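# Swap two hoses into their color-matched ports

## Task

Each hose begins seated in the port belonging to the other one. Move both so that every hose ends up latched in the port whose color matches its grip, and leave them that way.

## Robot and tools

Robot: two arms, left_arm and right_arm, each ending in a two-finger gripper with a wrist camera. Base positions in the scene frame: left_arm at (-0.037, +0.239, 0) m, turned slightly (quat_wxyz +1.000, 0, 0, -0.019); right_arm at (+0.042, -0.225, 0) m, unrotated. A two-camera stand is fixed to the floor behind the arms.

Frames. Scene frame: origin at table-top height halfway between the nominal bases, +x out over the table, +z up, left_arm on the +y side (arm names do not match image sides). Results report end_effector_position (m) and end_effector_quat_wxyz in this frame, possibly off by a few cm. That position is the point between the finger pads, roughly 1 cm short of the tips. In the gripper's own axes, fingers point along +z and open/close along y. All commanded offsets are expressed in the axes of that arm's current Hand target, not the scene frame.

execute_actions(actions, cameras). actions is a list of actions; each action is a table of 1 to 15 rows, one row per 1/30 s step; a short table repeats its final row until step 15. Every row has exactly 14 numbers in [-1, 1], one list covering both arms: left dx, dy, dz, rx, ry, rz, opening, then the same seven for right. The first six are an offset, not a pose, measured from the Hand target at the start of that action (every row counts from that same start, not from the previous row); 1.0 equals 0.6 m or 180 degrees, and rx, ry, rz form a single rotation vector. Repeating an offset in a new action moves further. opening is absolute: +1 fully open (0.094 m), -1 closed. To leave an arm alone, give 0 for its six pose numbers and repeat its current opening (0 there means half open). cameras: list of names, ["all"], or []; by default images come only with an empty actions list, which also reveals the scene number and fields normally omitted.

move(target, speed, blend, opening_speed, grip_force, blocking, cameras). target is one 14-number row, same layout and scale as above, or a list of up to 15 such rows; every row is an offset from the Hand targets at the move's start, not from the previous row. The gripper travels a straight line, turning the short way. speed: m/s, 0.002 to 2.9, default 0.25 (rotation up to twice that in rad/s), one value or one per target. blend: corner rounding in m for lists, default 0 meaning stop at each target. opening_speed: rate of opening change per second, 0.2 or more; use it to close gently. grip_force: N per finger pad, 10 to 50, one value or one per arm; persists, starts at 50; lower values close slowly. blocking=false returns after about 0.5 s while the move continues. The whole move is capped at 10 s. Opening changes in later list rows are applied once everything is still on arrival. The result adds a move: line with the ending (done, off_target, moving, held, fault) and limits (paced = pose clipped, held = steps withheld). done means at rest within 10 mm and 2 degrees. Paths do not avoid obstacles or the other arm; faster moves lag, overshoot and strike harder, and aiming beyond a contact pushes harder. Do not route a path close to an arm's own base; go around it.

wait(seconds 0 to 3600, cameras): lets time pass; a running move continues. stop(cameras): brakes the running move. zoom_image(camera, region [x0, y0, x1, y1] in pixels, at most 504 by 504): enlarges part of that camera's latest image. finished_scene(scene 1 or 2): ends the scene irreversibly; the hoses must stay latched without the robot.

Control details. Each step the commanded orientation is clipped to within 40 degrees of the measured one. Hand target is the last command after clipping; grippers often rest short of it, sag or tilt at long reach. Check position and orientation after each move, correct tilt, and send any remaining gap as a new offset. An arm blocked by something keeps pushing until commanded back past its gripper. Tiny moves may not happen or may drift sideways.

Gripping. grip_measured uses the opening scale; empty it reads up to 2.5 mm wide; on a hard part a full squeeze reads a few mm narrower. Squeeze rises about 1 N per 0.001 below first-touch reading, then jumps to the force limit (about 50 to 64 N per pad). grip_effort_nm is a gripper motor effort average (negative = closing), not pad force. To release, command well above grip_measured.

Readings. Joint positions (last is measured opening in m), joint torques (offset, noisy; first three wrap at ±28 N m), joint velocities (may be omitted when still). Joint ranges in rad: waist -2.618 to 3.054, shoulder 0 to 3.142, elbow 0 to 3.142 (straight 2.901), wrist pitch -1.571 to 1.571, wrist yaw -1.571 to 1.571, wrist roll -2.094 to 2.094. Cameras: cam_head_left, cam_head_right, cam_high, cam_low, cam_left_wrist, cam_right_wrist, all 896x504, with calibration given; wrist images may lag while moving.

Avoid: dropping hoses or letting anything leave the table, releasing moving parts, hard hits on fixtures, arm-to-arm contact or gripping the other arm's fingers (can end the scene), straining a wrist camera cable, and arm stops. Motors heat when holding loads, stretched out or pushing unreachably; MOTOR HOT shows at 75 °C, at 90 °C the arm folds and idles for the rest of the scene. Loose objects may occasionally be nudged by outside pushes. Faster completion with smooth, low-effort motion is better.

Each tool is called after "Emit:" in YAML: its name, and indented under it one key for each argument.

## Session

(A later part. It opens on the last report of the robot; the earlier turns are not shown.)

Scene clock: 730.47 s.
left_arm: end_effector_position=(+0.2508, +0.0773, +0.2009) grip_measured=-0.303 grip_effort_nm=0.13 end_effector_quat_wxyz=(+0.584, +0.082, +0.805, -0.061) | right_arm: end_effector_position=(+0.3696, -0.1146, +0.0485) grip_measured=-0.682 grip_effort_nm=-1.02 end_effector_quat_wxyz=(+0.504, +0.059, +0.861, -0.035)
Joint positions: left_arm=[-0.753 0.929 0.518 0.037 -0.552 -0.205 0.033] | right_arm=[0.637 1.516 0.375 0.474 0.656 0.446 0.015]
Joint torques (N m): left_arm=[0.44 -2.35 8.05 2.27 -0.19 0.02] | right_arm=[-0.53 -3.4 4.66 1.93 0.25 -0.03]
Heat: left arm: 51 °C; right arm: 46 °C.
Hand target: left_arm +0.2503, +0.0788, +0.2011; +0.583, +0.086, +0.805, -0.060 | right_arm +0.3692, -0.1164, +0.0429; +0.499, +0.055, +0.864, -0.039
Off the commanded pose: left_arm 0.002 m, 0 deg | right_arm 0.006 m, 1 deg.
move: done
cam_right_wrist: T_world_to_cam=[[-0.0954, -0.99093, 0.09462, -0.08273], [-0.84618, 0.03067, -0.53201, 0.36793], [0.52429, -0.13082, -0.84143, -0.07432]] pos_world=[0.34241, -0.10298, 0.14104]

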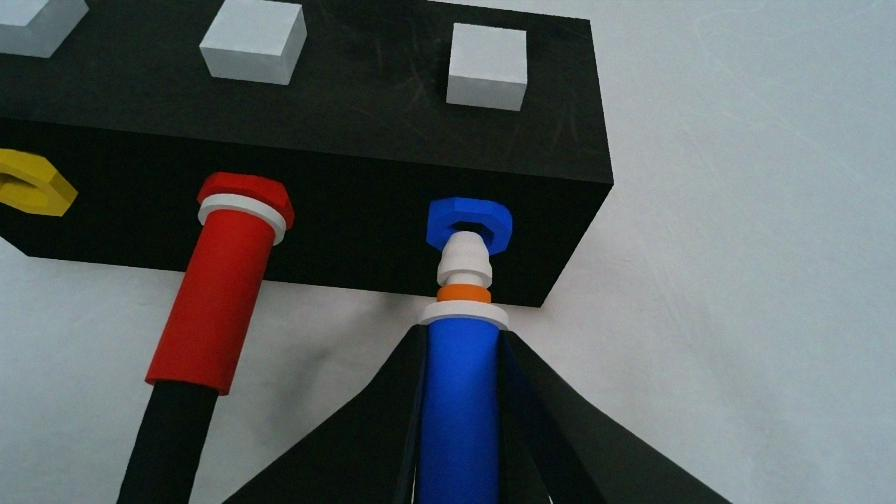

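Emit:
move:
  target: [0,0,0,0,0,0,-0.3,-0.0148,-0.003,0.022,0,0,0,-1]
  speed: 0.04
  cameras: ["cam_right_wrist","cam_left_wrist"]

Emit:
zoom_image:
  camera: "cam_right_wrist"
  region: [360, 150, 600, 340]

Emit:
zoom_image:
  camera: "cam_left_wrist"
  region: [560, 180, 740, 320]

Scene clock: 735.63 s.
left_arm: end_effector_position=(+0.2508, +0.0773, +0.2009) grip_measured=-0.303 grip_effort_nm=0.13 end_effector_quat_wxyz=(+0.584, +0.082, +0.805, -0.061) | right_arm: end_effector_position=(+0.3727, -0.1224, +0.0362) grip_measured=-0.682 grip_effort_nm=-1.02 end_effector_quat_wxyz=(+0.486, +0.047, +0.872, -0.043)
Joint positions: left_arm=[-0.753 0.929 0.518 0.037 -0.552 -0.205 0.033] | right_arm=[0.592 1.55 0.375 0.483 0.607 0.406 0.015]
Joint torques (N m): left_arm=[0.32 -2.29 8.01 2.29 -0.19 0.01] | right_arm=[-1.16 -3.56 7.31 2.11 0.34 -0.03]
Heat: left arm: 51 °C; right arm: 46 °C.
Hand target: left_arm +0.2503, +0.0788, +0.2011; +0.583, +0.086, +0.805, -0.060 | right_arm +0.3847, -0.1203, +0.0441; +0.499, +0.054, +0.864, -0.039
Off the commanded pose: left_arm 0.002 m, 0 deg | right_arm 0.015 m, 2 deg.
move: off_target (right_arm)
cam_left_wrist: T_world_to_cam=[[-0.16873, -0.98247, 0.07925, 0.10613], [-0.71949, 0.06781, -0.69119, 0.33931], [0.6737, -0.17364, -0.71832, 0.08635]] pos_world=[0.20386, 0.09626, 0.28814]
cam_right_wrist: T_world_to_cam=[[-0.07838, -0.98951, 0.12133, -0.09623], [-0.86866, 0.00807, -0.49534, 0.36843], [0.48917, -0.14422, -0.86018, -0.07512]] pos_world=[0.34924, -0.10902, 0.12956]
Images, in order (width x height): cam_left_wrist 896x504, cam_right_wrist 896x504.

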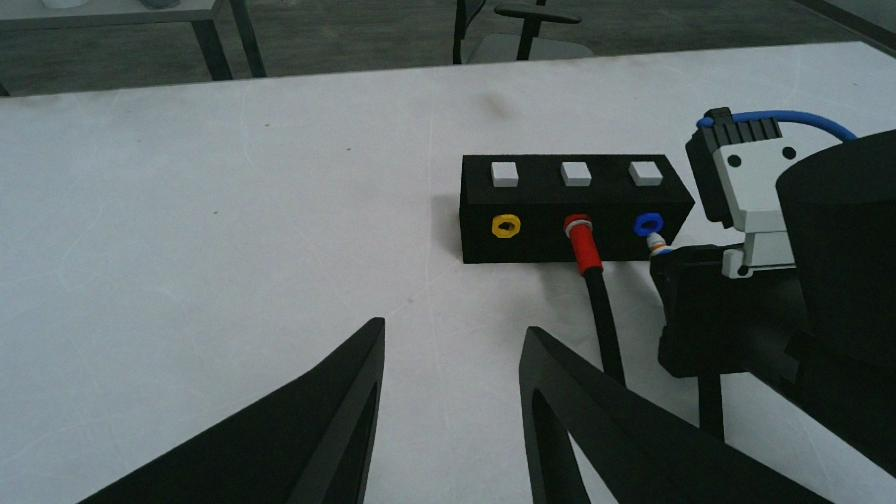

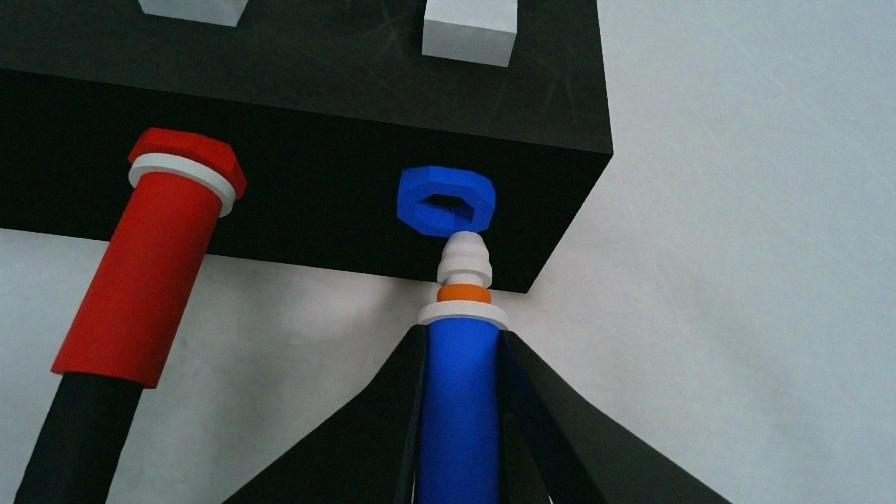

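Scaled by 2.100 from the camera's image (finer frame: 1280x720).

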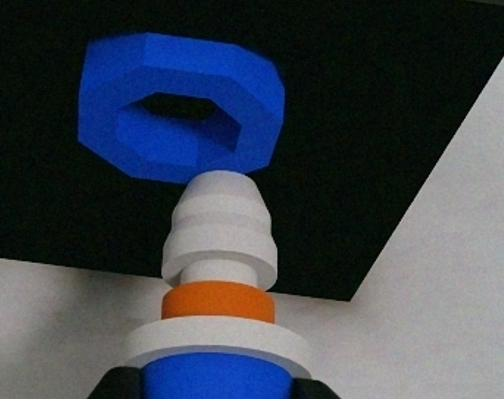

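Scaled by 2.800 from the camera's image (finer frame: 1280x720).

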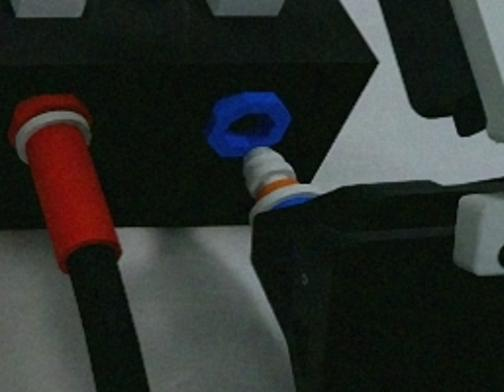

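Emit:
move:
  target: [0,0,0,0,0,0,-0.3,0.004,0.0037,-0.027,0,0,0,-1]
  speed: 0.05

Emit:
execute_actions:
  actions:
    - [[0,0,0,0,0,0,-0.3,0,0,0,0,0,0,-1]]
    - [[0,0,0,0,0,0,-0.3,0,0,0,0,0,0,-1]]
  cameras: ["cam_right_wrist"]

Emit:
zoom_image:
  camera: "cam_right_wrist"
  region: [360, 150, 600, 340]

Scene clock: 741.50 s.
left_arm: end_effector_position=(+0.2508, +0.0773, +0.2009) grip_measured=-0.303 grip_effort_nm=0.13 end_effector_quat_wxyz=(+0.584, +0.082, +0.805, -0.061) | right_arm: end_effector_position=(+0.3671, -0.1176, +0.0387) grip_measured=-0.682 grip_effort_nm=-1.02 end_effector_quat_wxyz=(+0.486, +0.045, +0.871, -0.044)
Joint positions: left_arm=[-0.753 0.929 0.518 0.037 -0.552 -0.205 0.033] | right_arm=[0.624 1.529 0.375 0.449 0.632 0.427 0.015]
Joint torques (N m): left_arm=[0.42 -2.43 8.01 2.3 -0.17 0.04] | right_arm=[0.44 -6.79 5.83 1.72 0.54 0.12]
Heat: left arm: 51 °C; right arm: 46 °C.
Hand target: left_arm +0.2503, +0.0788, +0.2011; +0.583, +0.086, +0.805, -0.060 | right_arm +0.3699, -0.1161, +0.0501; +0.499, +0.055, +0.864, -0.039
Off the commanded pose: left_arm 0.002 m, 0 deg | right_arm 0.012 m, 2 deg.
move: off_target (right_arm)

Scene clock: 742.70 s.
left_arm: end_effector_position=(+0.2508, +0.0773, +0.2009) grip_measured=-0.303 grip_effort_nm=0.13 end_effector_quat_wxyz=(+0.584, +0.082, +0.805, -0.061) | right_arm: end_effector_position=(+0.3670, -0.1176, +0.0386) grip_measured=-0.682 grip_effort_nm=-1.02 end_effector_quat_wxyz=(+0.486, +0.045, +0.872, -0.044)
Joint positions: left_arm=[-0.753 0.929 0.518 0.037 -0.552 -0.205 0.033] | right_arm=[0.624 1.529 0.375 0.448 0.632 0.427 0.015]
Joint torques (N m): left_arm=[0.39 -2.36 7.99 2.28 -0.18 0.01] | right_arm=[0.42 -6.79 5.82 1.69 0.54 0.14]
Heat: left arm: 51 °C; right arm: 46 °C.
Hand target: left_arm +0.2503, +0.0788, +0.2011; +0.583, +0.086, +0.805, -0.060 | right_arm +0.3699, -0.1160, +0.0501; +0.499, +0.055, +0.864, -0.039
Off the commanded pose: left_arm 0.002 m, 0 deg | right_arm 0.012 m, 2 deg.
cam_right_wrist: T_world_to_cam=[[-0.07591, -0.98931, 0.12453, -0.09316], [-0.86854, 0.00426, -0.49561, 0.36418], [0.48978, -0.14578, -0.85957, -0.07007]] pos_world=[0.34355, -0.10393, 0.13186]

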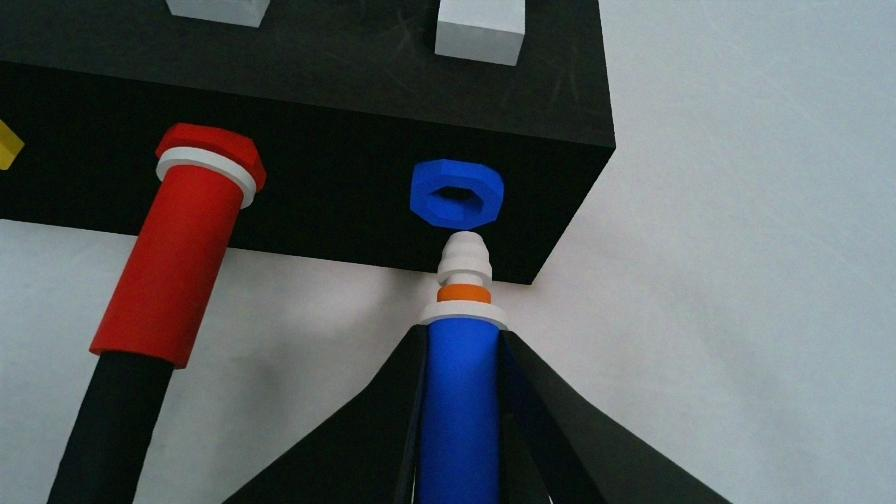

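Scaled by 2.100 from the camera's image (finer frame: 1280x720).

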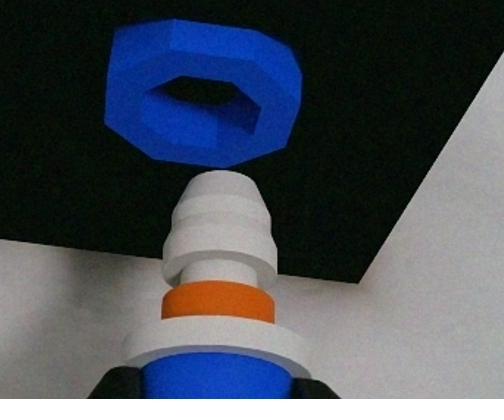

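Emit:
move:
  target:
    - [0,0,0,0,0,0,-0.3,-0.0245,0.001,-0.018,0,0,0,-1]
    - [0,0,0,0,0,0,-0.3,0.0115,0.0005,0.0035,0,0,0,-1]
  speed: 0.04
  cameras: ["cam_right_wrist"]

Emit:
zoom_image:
  camera: "cam_right_wrist"
  region: [360, 150, 600, 340]

Scene clock: 748.63 s.
left_arm: end_effector_position=(+0.2508, +0.0773, +0.2009) grip_measured=-0.303 grip_effort_nm=0.13 end_effector_quat_wxyz=(+0.584, +0.082, +0.805, -0.061) | right_arm: end_effector_position=(+0.3698, -0.1136, +0.0476) grip_measured=-0.682 grip_effort_nm=-1.02 end_effector_quat_wxyz=(+0.501, +0.052, +0.863, -0.033)
Joint positions: left_arm=[-0.753 0.929 0.518 0.037 -0.552 -0.205 0.033] | right_arm=[0.632 1.514 0.376 0.47 0.639 0.435 0.015]
Joint torques (N m): left_arm=[0.34 -2.25 7.95 2.28 -0.18 0.06] | right_arm=[0.28 -3.34 4.7 1.91 0.49 0.12]
Heat: left arm: 51 °C; right arm: 45 °C.
Hand target: left_arm +0.2503, +0.0788, +0.2011; +0.583, +0.086, +0.805, -0.060 | right_arm +0.3683, -0.1155, +0.0431; +0.500, +0.055, +0.864, -0.039
Off the commanded pose: left_arm 0.002 m, 0 deg | right_arm 0.005 m, 1 deg.
move: done
cam_right_wrist: T_world_to_cam=[[-0.08106, -0.99196, 0.09717, -0.08718], [-0.85093, 0.01811, -0.52496, 0.36757], [0.51898, -0.12524, -0.84556, -0.07225]] pos_world=[0.34321, -0.10218, 0.14034]

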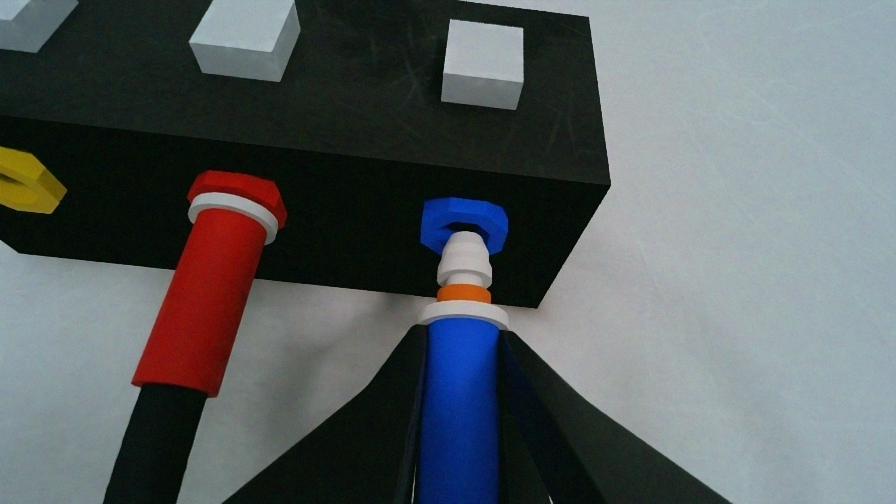

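Scaled by 2.100 from the camera's image (finer frame: 1280x720).

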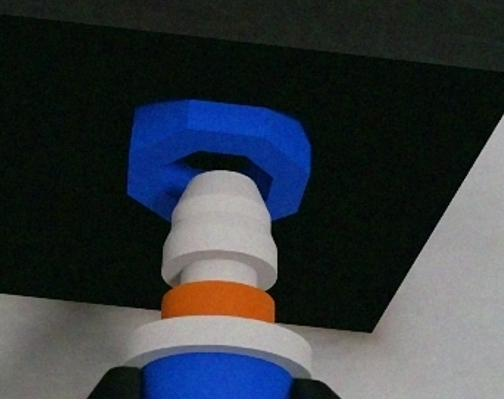

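Emit:
move:
  target:
    - [0,0,0,0,0,0,-0.3,-0.0045,-0.001,0.0095,0,0,0,-1]
    - [0,0,0,0,0,0,-0.3,-0.0115,-0.002,0.0215,0,0,0,-1]
  speed: 0.03
  cameras: ["cam_right_wrist"]

Emit:
zoom_image:
  camera: "cam_right_wrist"
  region: [360, 150, 600, 340]

Scene clock: 752.83 s.
left_arm: end_effector_position=(+0.2508, +0.0773, +0.2009) grip_measured=-0.303 grip_effort_nm=0.13 end_effector_quat_wxyz=(+0.584, +0.082, +0.805, -0.061) | right_arm: end_effector_position=(+0.3781, -0.1177, +0.0440) grip_measured=-0.682 grip_effort_nm=-1.02 end_effector_quat_wxyz=(+0.501, +0.055, +0.863, -0.033)
Joint positions: left_arm=[-0.753 0.929 0.518 0.037 -0.552 -0.205 0.033] | right_arm=[0.597 1.554 0.382 0.52 0.615 0.412 0.015]
Joint torques (N m): left_arm=[0.46 -2.39 8.01 2.29 -0.15 0.03] | right_arm=[-0.8 -3.34 6.58 1.79 0.33 0.03]
Heat: left arm: 51 °C; right arm: 46 °C.
Hand target: left_arm +0.2503, +0.0788, +0.2011; +0.583, +0.086, +0.805, -0.060 | right_arm +0.3827, -0.1187, +0.0427; +0.500, +0.055, +0.864, -0.039
Off the commanded pose: left_arm 0.002 m, 0 deg | right_arm 0.005 m, 1 deg.
move: done
cam_right_wrist: T_world_to_cam=[[-0.08583, -0.99175, 0.09516, -0.08846], [-0.84972, 0.023, -0.52673, 0.37299], [0.52019, -0.12607, -0.84469, -0.08067]] pos_world=[0.35131, -0.10648, 0.13673]

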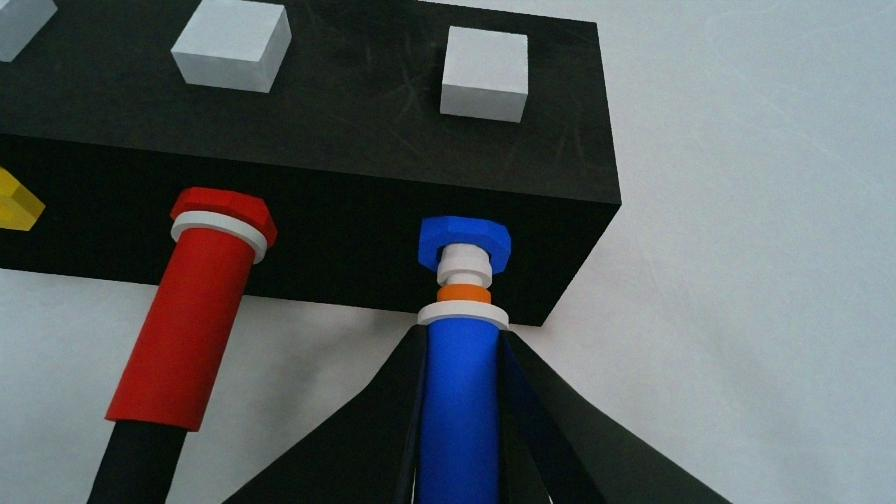

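Scaled by 2.100 from the camera's image (finer frame: 1280x720).

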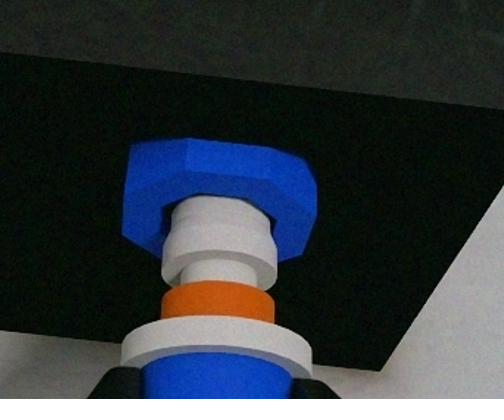

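Emit:
move:
  target: [0,0,0,0,0,0,-0.3,-0.066,0.002,0.0483,0,-0.02,0,-1]
  speed: 0.3
  cameras: ["cam_right_wrist"]

Emit:
zoom_image:
  camera: "cam_right_wrist"
  region: [360, 150, 600, 340]

Scene clock: 755.70 s.
left_arm: end_effector_position=(+0.2508, +0.0773, +0.2009) grip_measured=-0.303 grip_effort_nm=0.13 end_effector_quat_wxyz=(+0.584, +0.082, +0.805, -0.061) | right_arm: end_effector_position=(+0.3918, -0.1191, +0.0459) grip_measured=-0.682 grip_effort_nm=-1.02 end_effector_quat_wxyz=(+0.497, +0.035, +0.866, -0.041)
Joint positions: left_arm=[-0.753 0.929 0.518 0.037 -0.552 -0.205 0.033] | right_arm=[0.555 1.58 0.426 0.512 0.573 0.343 0.015]
Joint torques (N m): left_arm=[0.36 -2.29 7.98 2.26 -0.14 0.05] | right_arm=[-4.94 -1.51 10.97 2.6 0.18 -0.31]
Heat: left arm: 51 °C; right arm: 46 °C.
Hand target: left_arm +0.2503, +0.0788, +0.2011; +0.583, +0.086, +0.805, -0.060 | right_arm +0.4273, -0.1232, +0.0625; +0.526, +0.053, +0.848, -0.041
Off the commanded pose: left_arm 0.002 m, 0 deg | right_arm 0.040 m, 5 deg.
move: off_target (right_arm)
cam_right_wrist: T_world_to_cam=[[-0.05866, -0.98987, 0.12932, -0.10073], [-0.85696, -0.01651, -0.51512, 0.38321], [0.51203, -0.14103, -0.84731, -0.0848]] pos_world=[0.36591, -0.10534, 0.13857]

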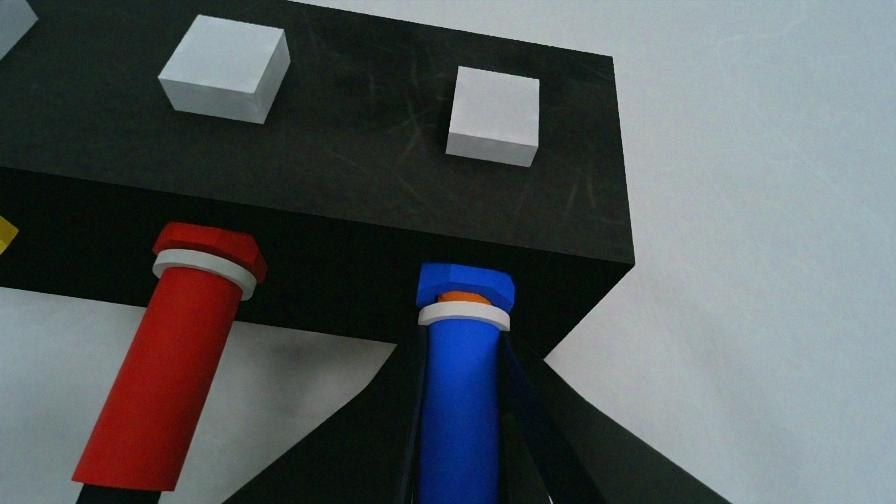

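Scaled by 2.100 from the camera's image (finer frame: 1280x720).

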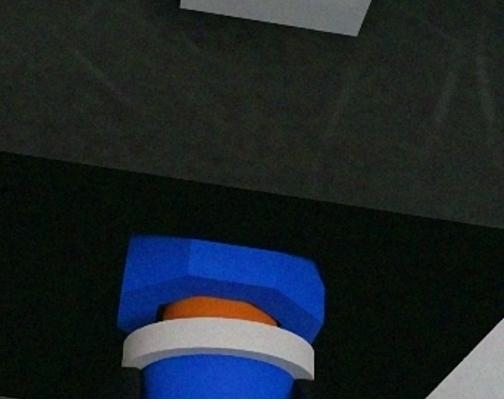

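Emit:
move:
  target: [0,0,0,0,0,0,-0.3,-0.024,0.001,0.027,0,0,0,-1]
  speed: 0.3
  cameras: ["cam_right_wrist"]

Emit:
zoom_image:
  camera: "cam_right_wrist"
  region: [360, 150, 600, 340]

Scene clock: 758.73 s.
left_arm: end_effector_position=(+0.2508, +0.0773, +0.2009) grip_measured=-0.303 grip_effort_nm=0.13 end_effector_quat_wxyz=(+0.584, +0.082, +0.805, -0.061) | right_arm: end_effector_position=(+0.3953, -0.1198, +0.0454) grip_measured=-0.682 grip_effort_nm=-1.02 end_effector_quat_wxyz=(+0.481, +0.025, +0.875, -0.054)
Joint positions: left_arm=[-0.753 0.929 0.518 0.037 -0.552 -0.205 0.033] | right_arm=[0.545 1.58 0.468 0.43 0.565 0.327 0.015]
Joint torques (N m): left_arm=[0.44 -2.41 7.95 2.27 -0.15 0.05] | right_arm=[-7.25 -0.76 12.52 3.09 -0.05 -0.41]
Heat: left arm: 51 °C; right arm: 47 °C.
Hand target: left_arm +0.2503, +0.0788, +0.2011; +0.583, +0.086, +0.805, -0.060 | right_arm +0.4481, -0.1255, +0.0682; +0.526, +0.053, +0.848, -0.041
Off the commanded pose: left_arm 0.002 m, 0 deg | right_arm 0.058 m, 7 deg.
move: off_target (right_arm)
cam_right_wrist: T_world_to_cam=[[-0.04913, -0.98583, 0.1604, -0.10593], [-0.87557, -0.03477, -0.48185, 0.38968], [0.48059, -0.16411, -0.86145, -0.07691]] pos_world=[0.37295, -0.1035, 0.1385]

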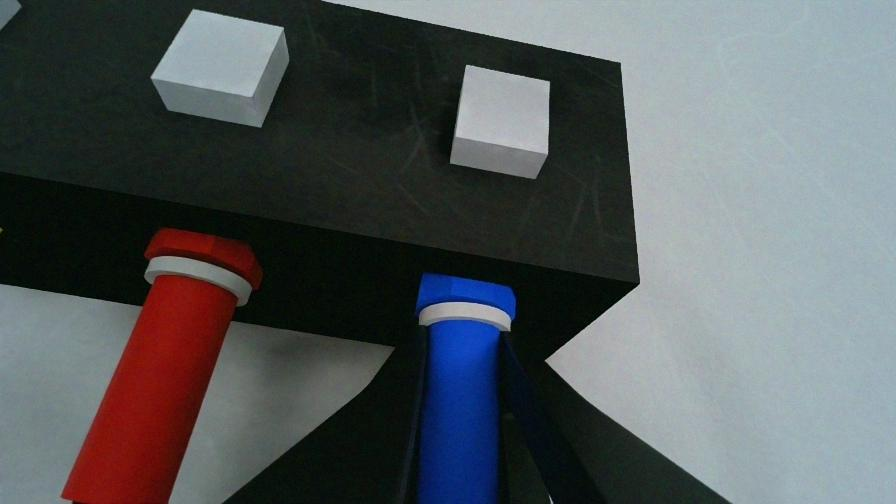

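Scaled by 2.100 from the camera's image (finer frame: 1280x720).

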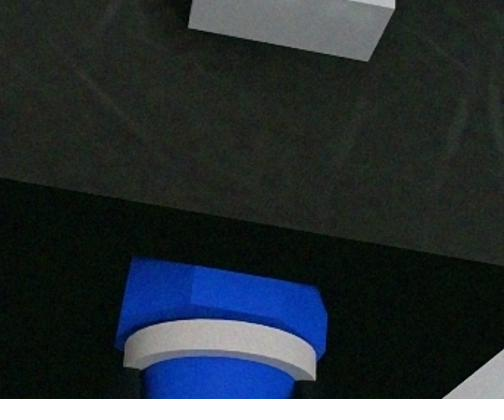

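Emit:
move:
  target:
    - [0,0,0,0,0,0,-0.3,0.0748,0,-0.0717,0,0.015,0,-1]
    - [0,0,0,0,0,0,-0.3,0.0748,0,-0.0717,0,0.015,0,-0.2]
    - [0,0,0,0,0,0,-0.3,0.05,0,-0.19,0,0.015,0,-0.2]
  speed: 0.08
  opening_speed: 0.8
  cameras: ["cam_right_wrist","cam_left_wrist","cam_head_left"]

Emit:
zoom_image:
  camera: "cam_left_wrist"
  region: [560, 180, 740, 320]

Scene clock: 766.77 s.
left_arm: end_effector_position=(+0.2508, +0.0773, +0.2009) grip_measured=-0.303 grip_effort_nm=0.13 end_effector_quat_wxyz=(+0.584, +0.082, +0.805, -0.061) | right_arm: end_effector_position=(+0.3321, -0.1109, +0.0821) grip_measured=-0.202 grip_effort_nm=0.12 end_effector_quat_wxyz=(+0.496, +0.046, +0.866, -0.044)
Joint positions: left_arm=[-0.753 0.929 0.518 0.037 -0.552 -0.205 0.033] | right_arm=[0.764 1.236 0.396 0.084 0.747 0.534 0.037]
Joint torques (N m): left_arm=[0.39 -2.33 7.94 2.28 -0.17 0.03] | right_arm=[0.47 -4.68 7.15 1.58 0.6 0.12]
Heat: left arm: 51 °C; right arm: 48 °C.
Hand target: left_arm +0.2503, +0.0788, +0.2011; +0.583, +0.086, +0.805, -0.060 | right_arm +0.3337, -0.1097, +0.0918; +0.506, +0.054, +0.860, -0.040
Off the commanded pose: left_arm 0.002 m, 0 deg | right_arm 0.010 m, 2 deg.
move: done
cam_left_wrist: T_world_to_cam=[[-0.16873, -0.98247, 0.07925, 0.10613], [-0.71949, 0.06781, -0.69119, 0.33931], [0.6737, -0.17364, -0.71832, 0.08635]] pos_world=[0.20386, 0.09626, 0.28814]
cam_right_wrist: T_world_to_cam=[[-0.0795, -0.98917, 0.12335, -0.09327], [-0.85677, 0.00456, -0.51568, 0.35316], [0.50954, -0.14668, -0.84785, -0.02224]] pos_world=[0.30649, -0.09713, 0.17476]
Images, in order (width x height): cam_head_left 896x504, cam_left_wrist 896x504, cam_right_wrist 896x504.

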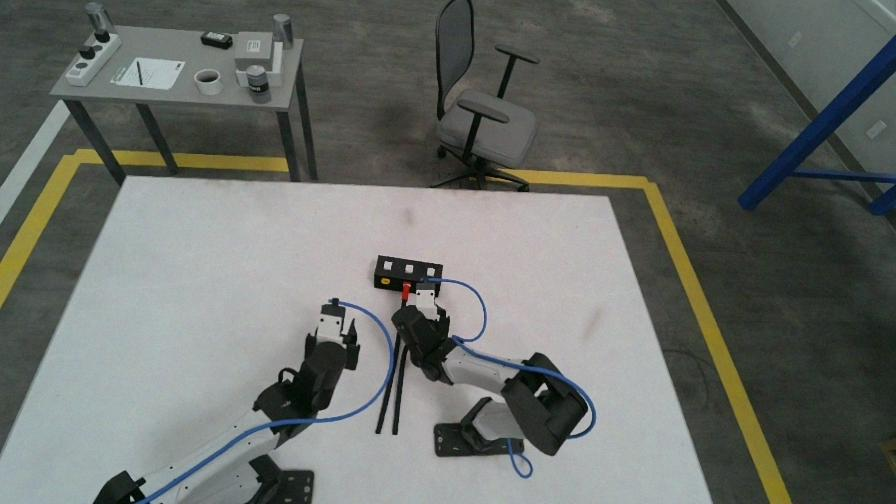

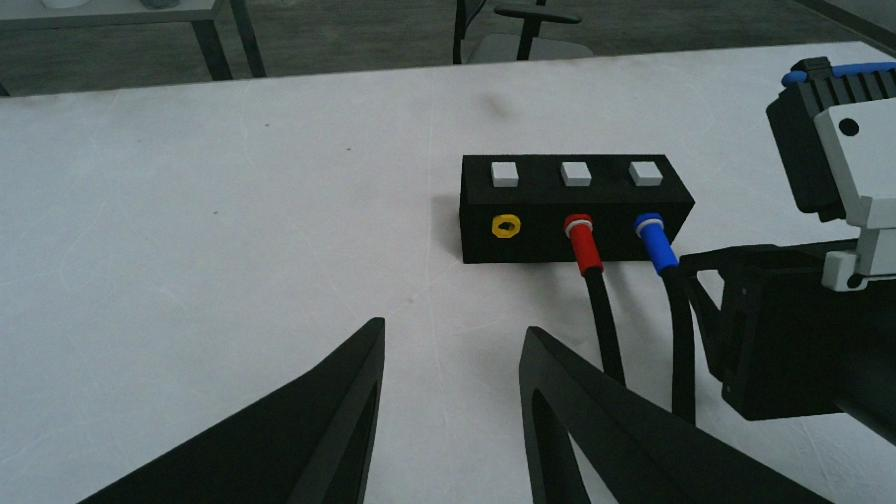

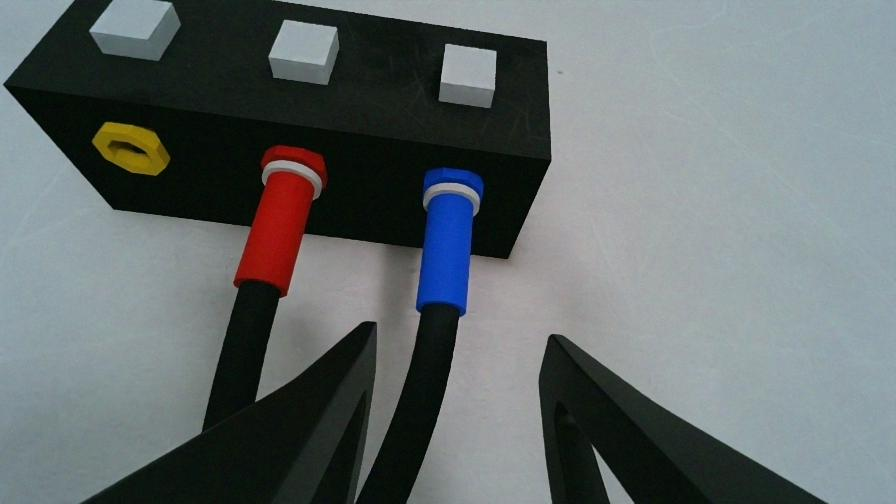

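Scaled by 2.800 from the camera's image (finer frame: 1280x720).

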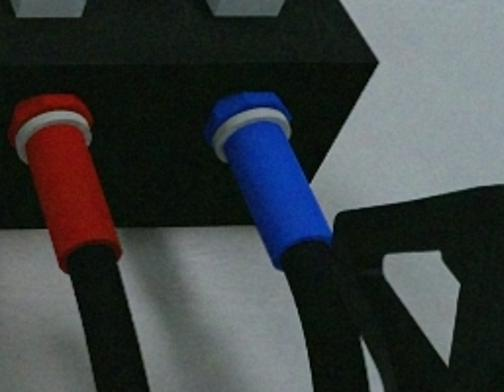

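Both latched.

Emit:
finished_scene:
  scene: 1

The scene is finished: the task was done.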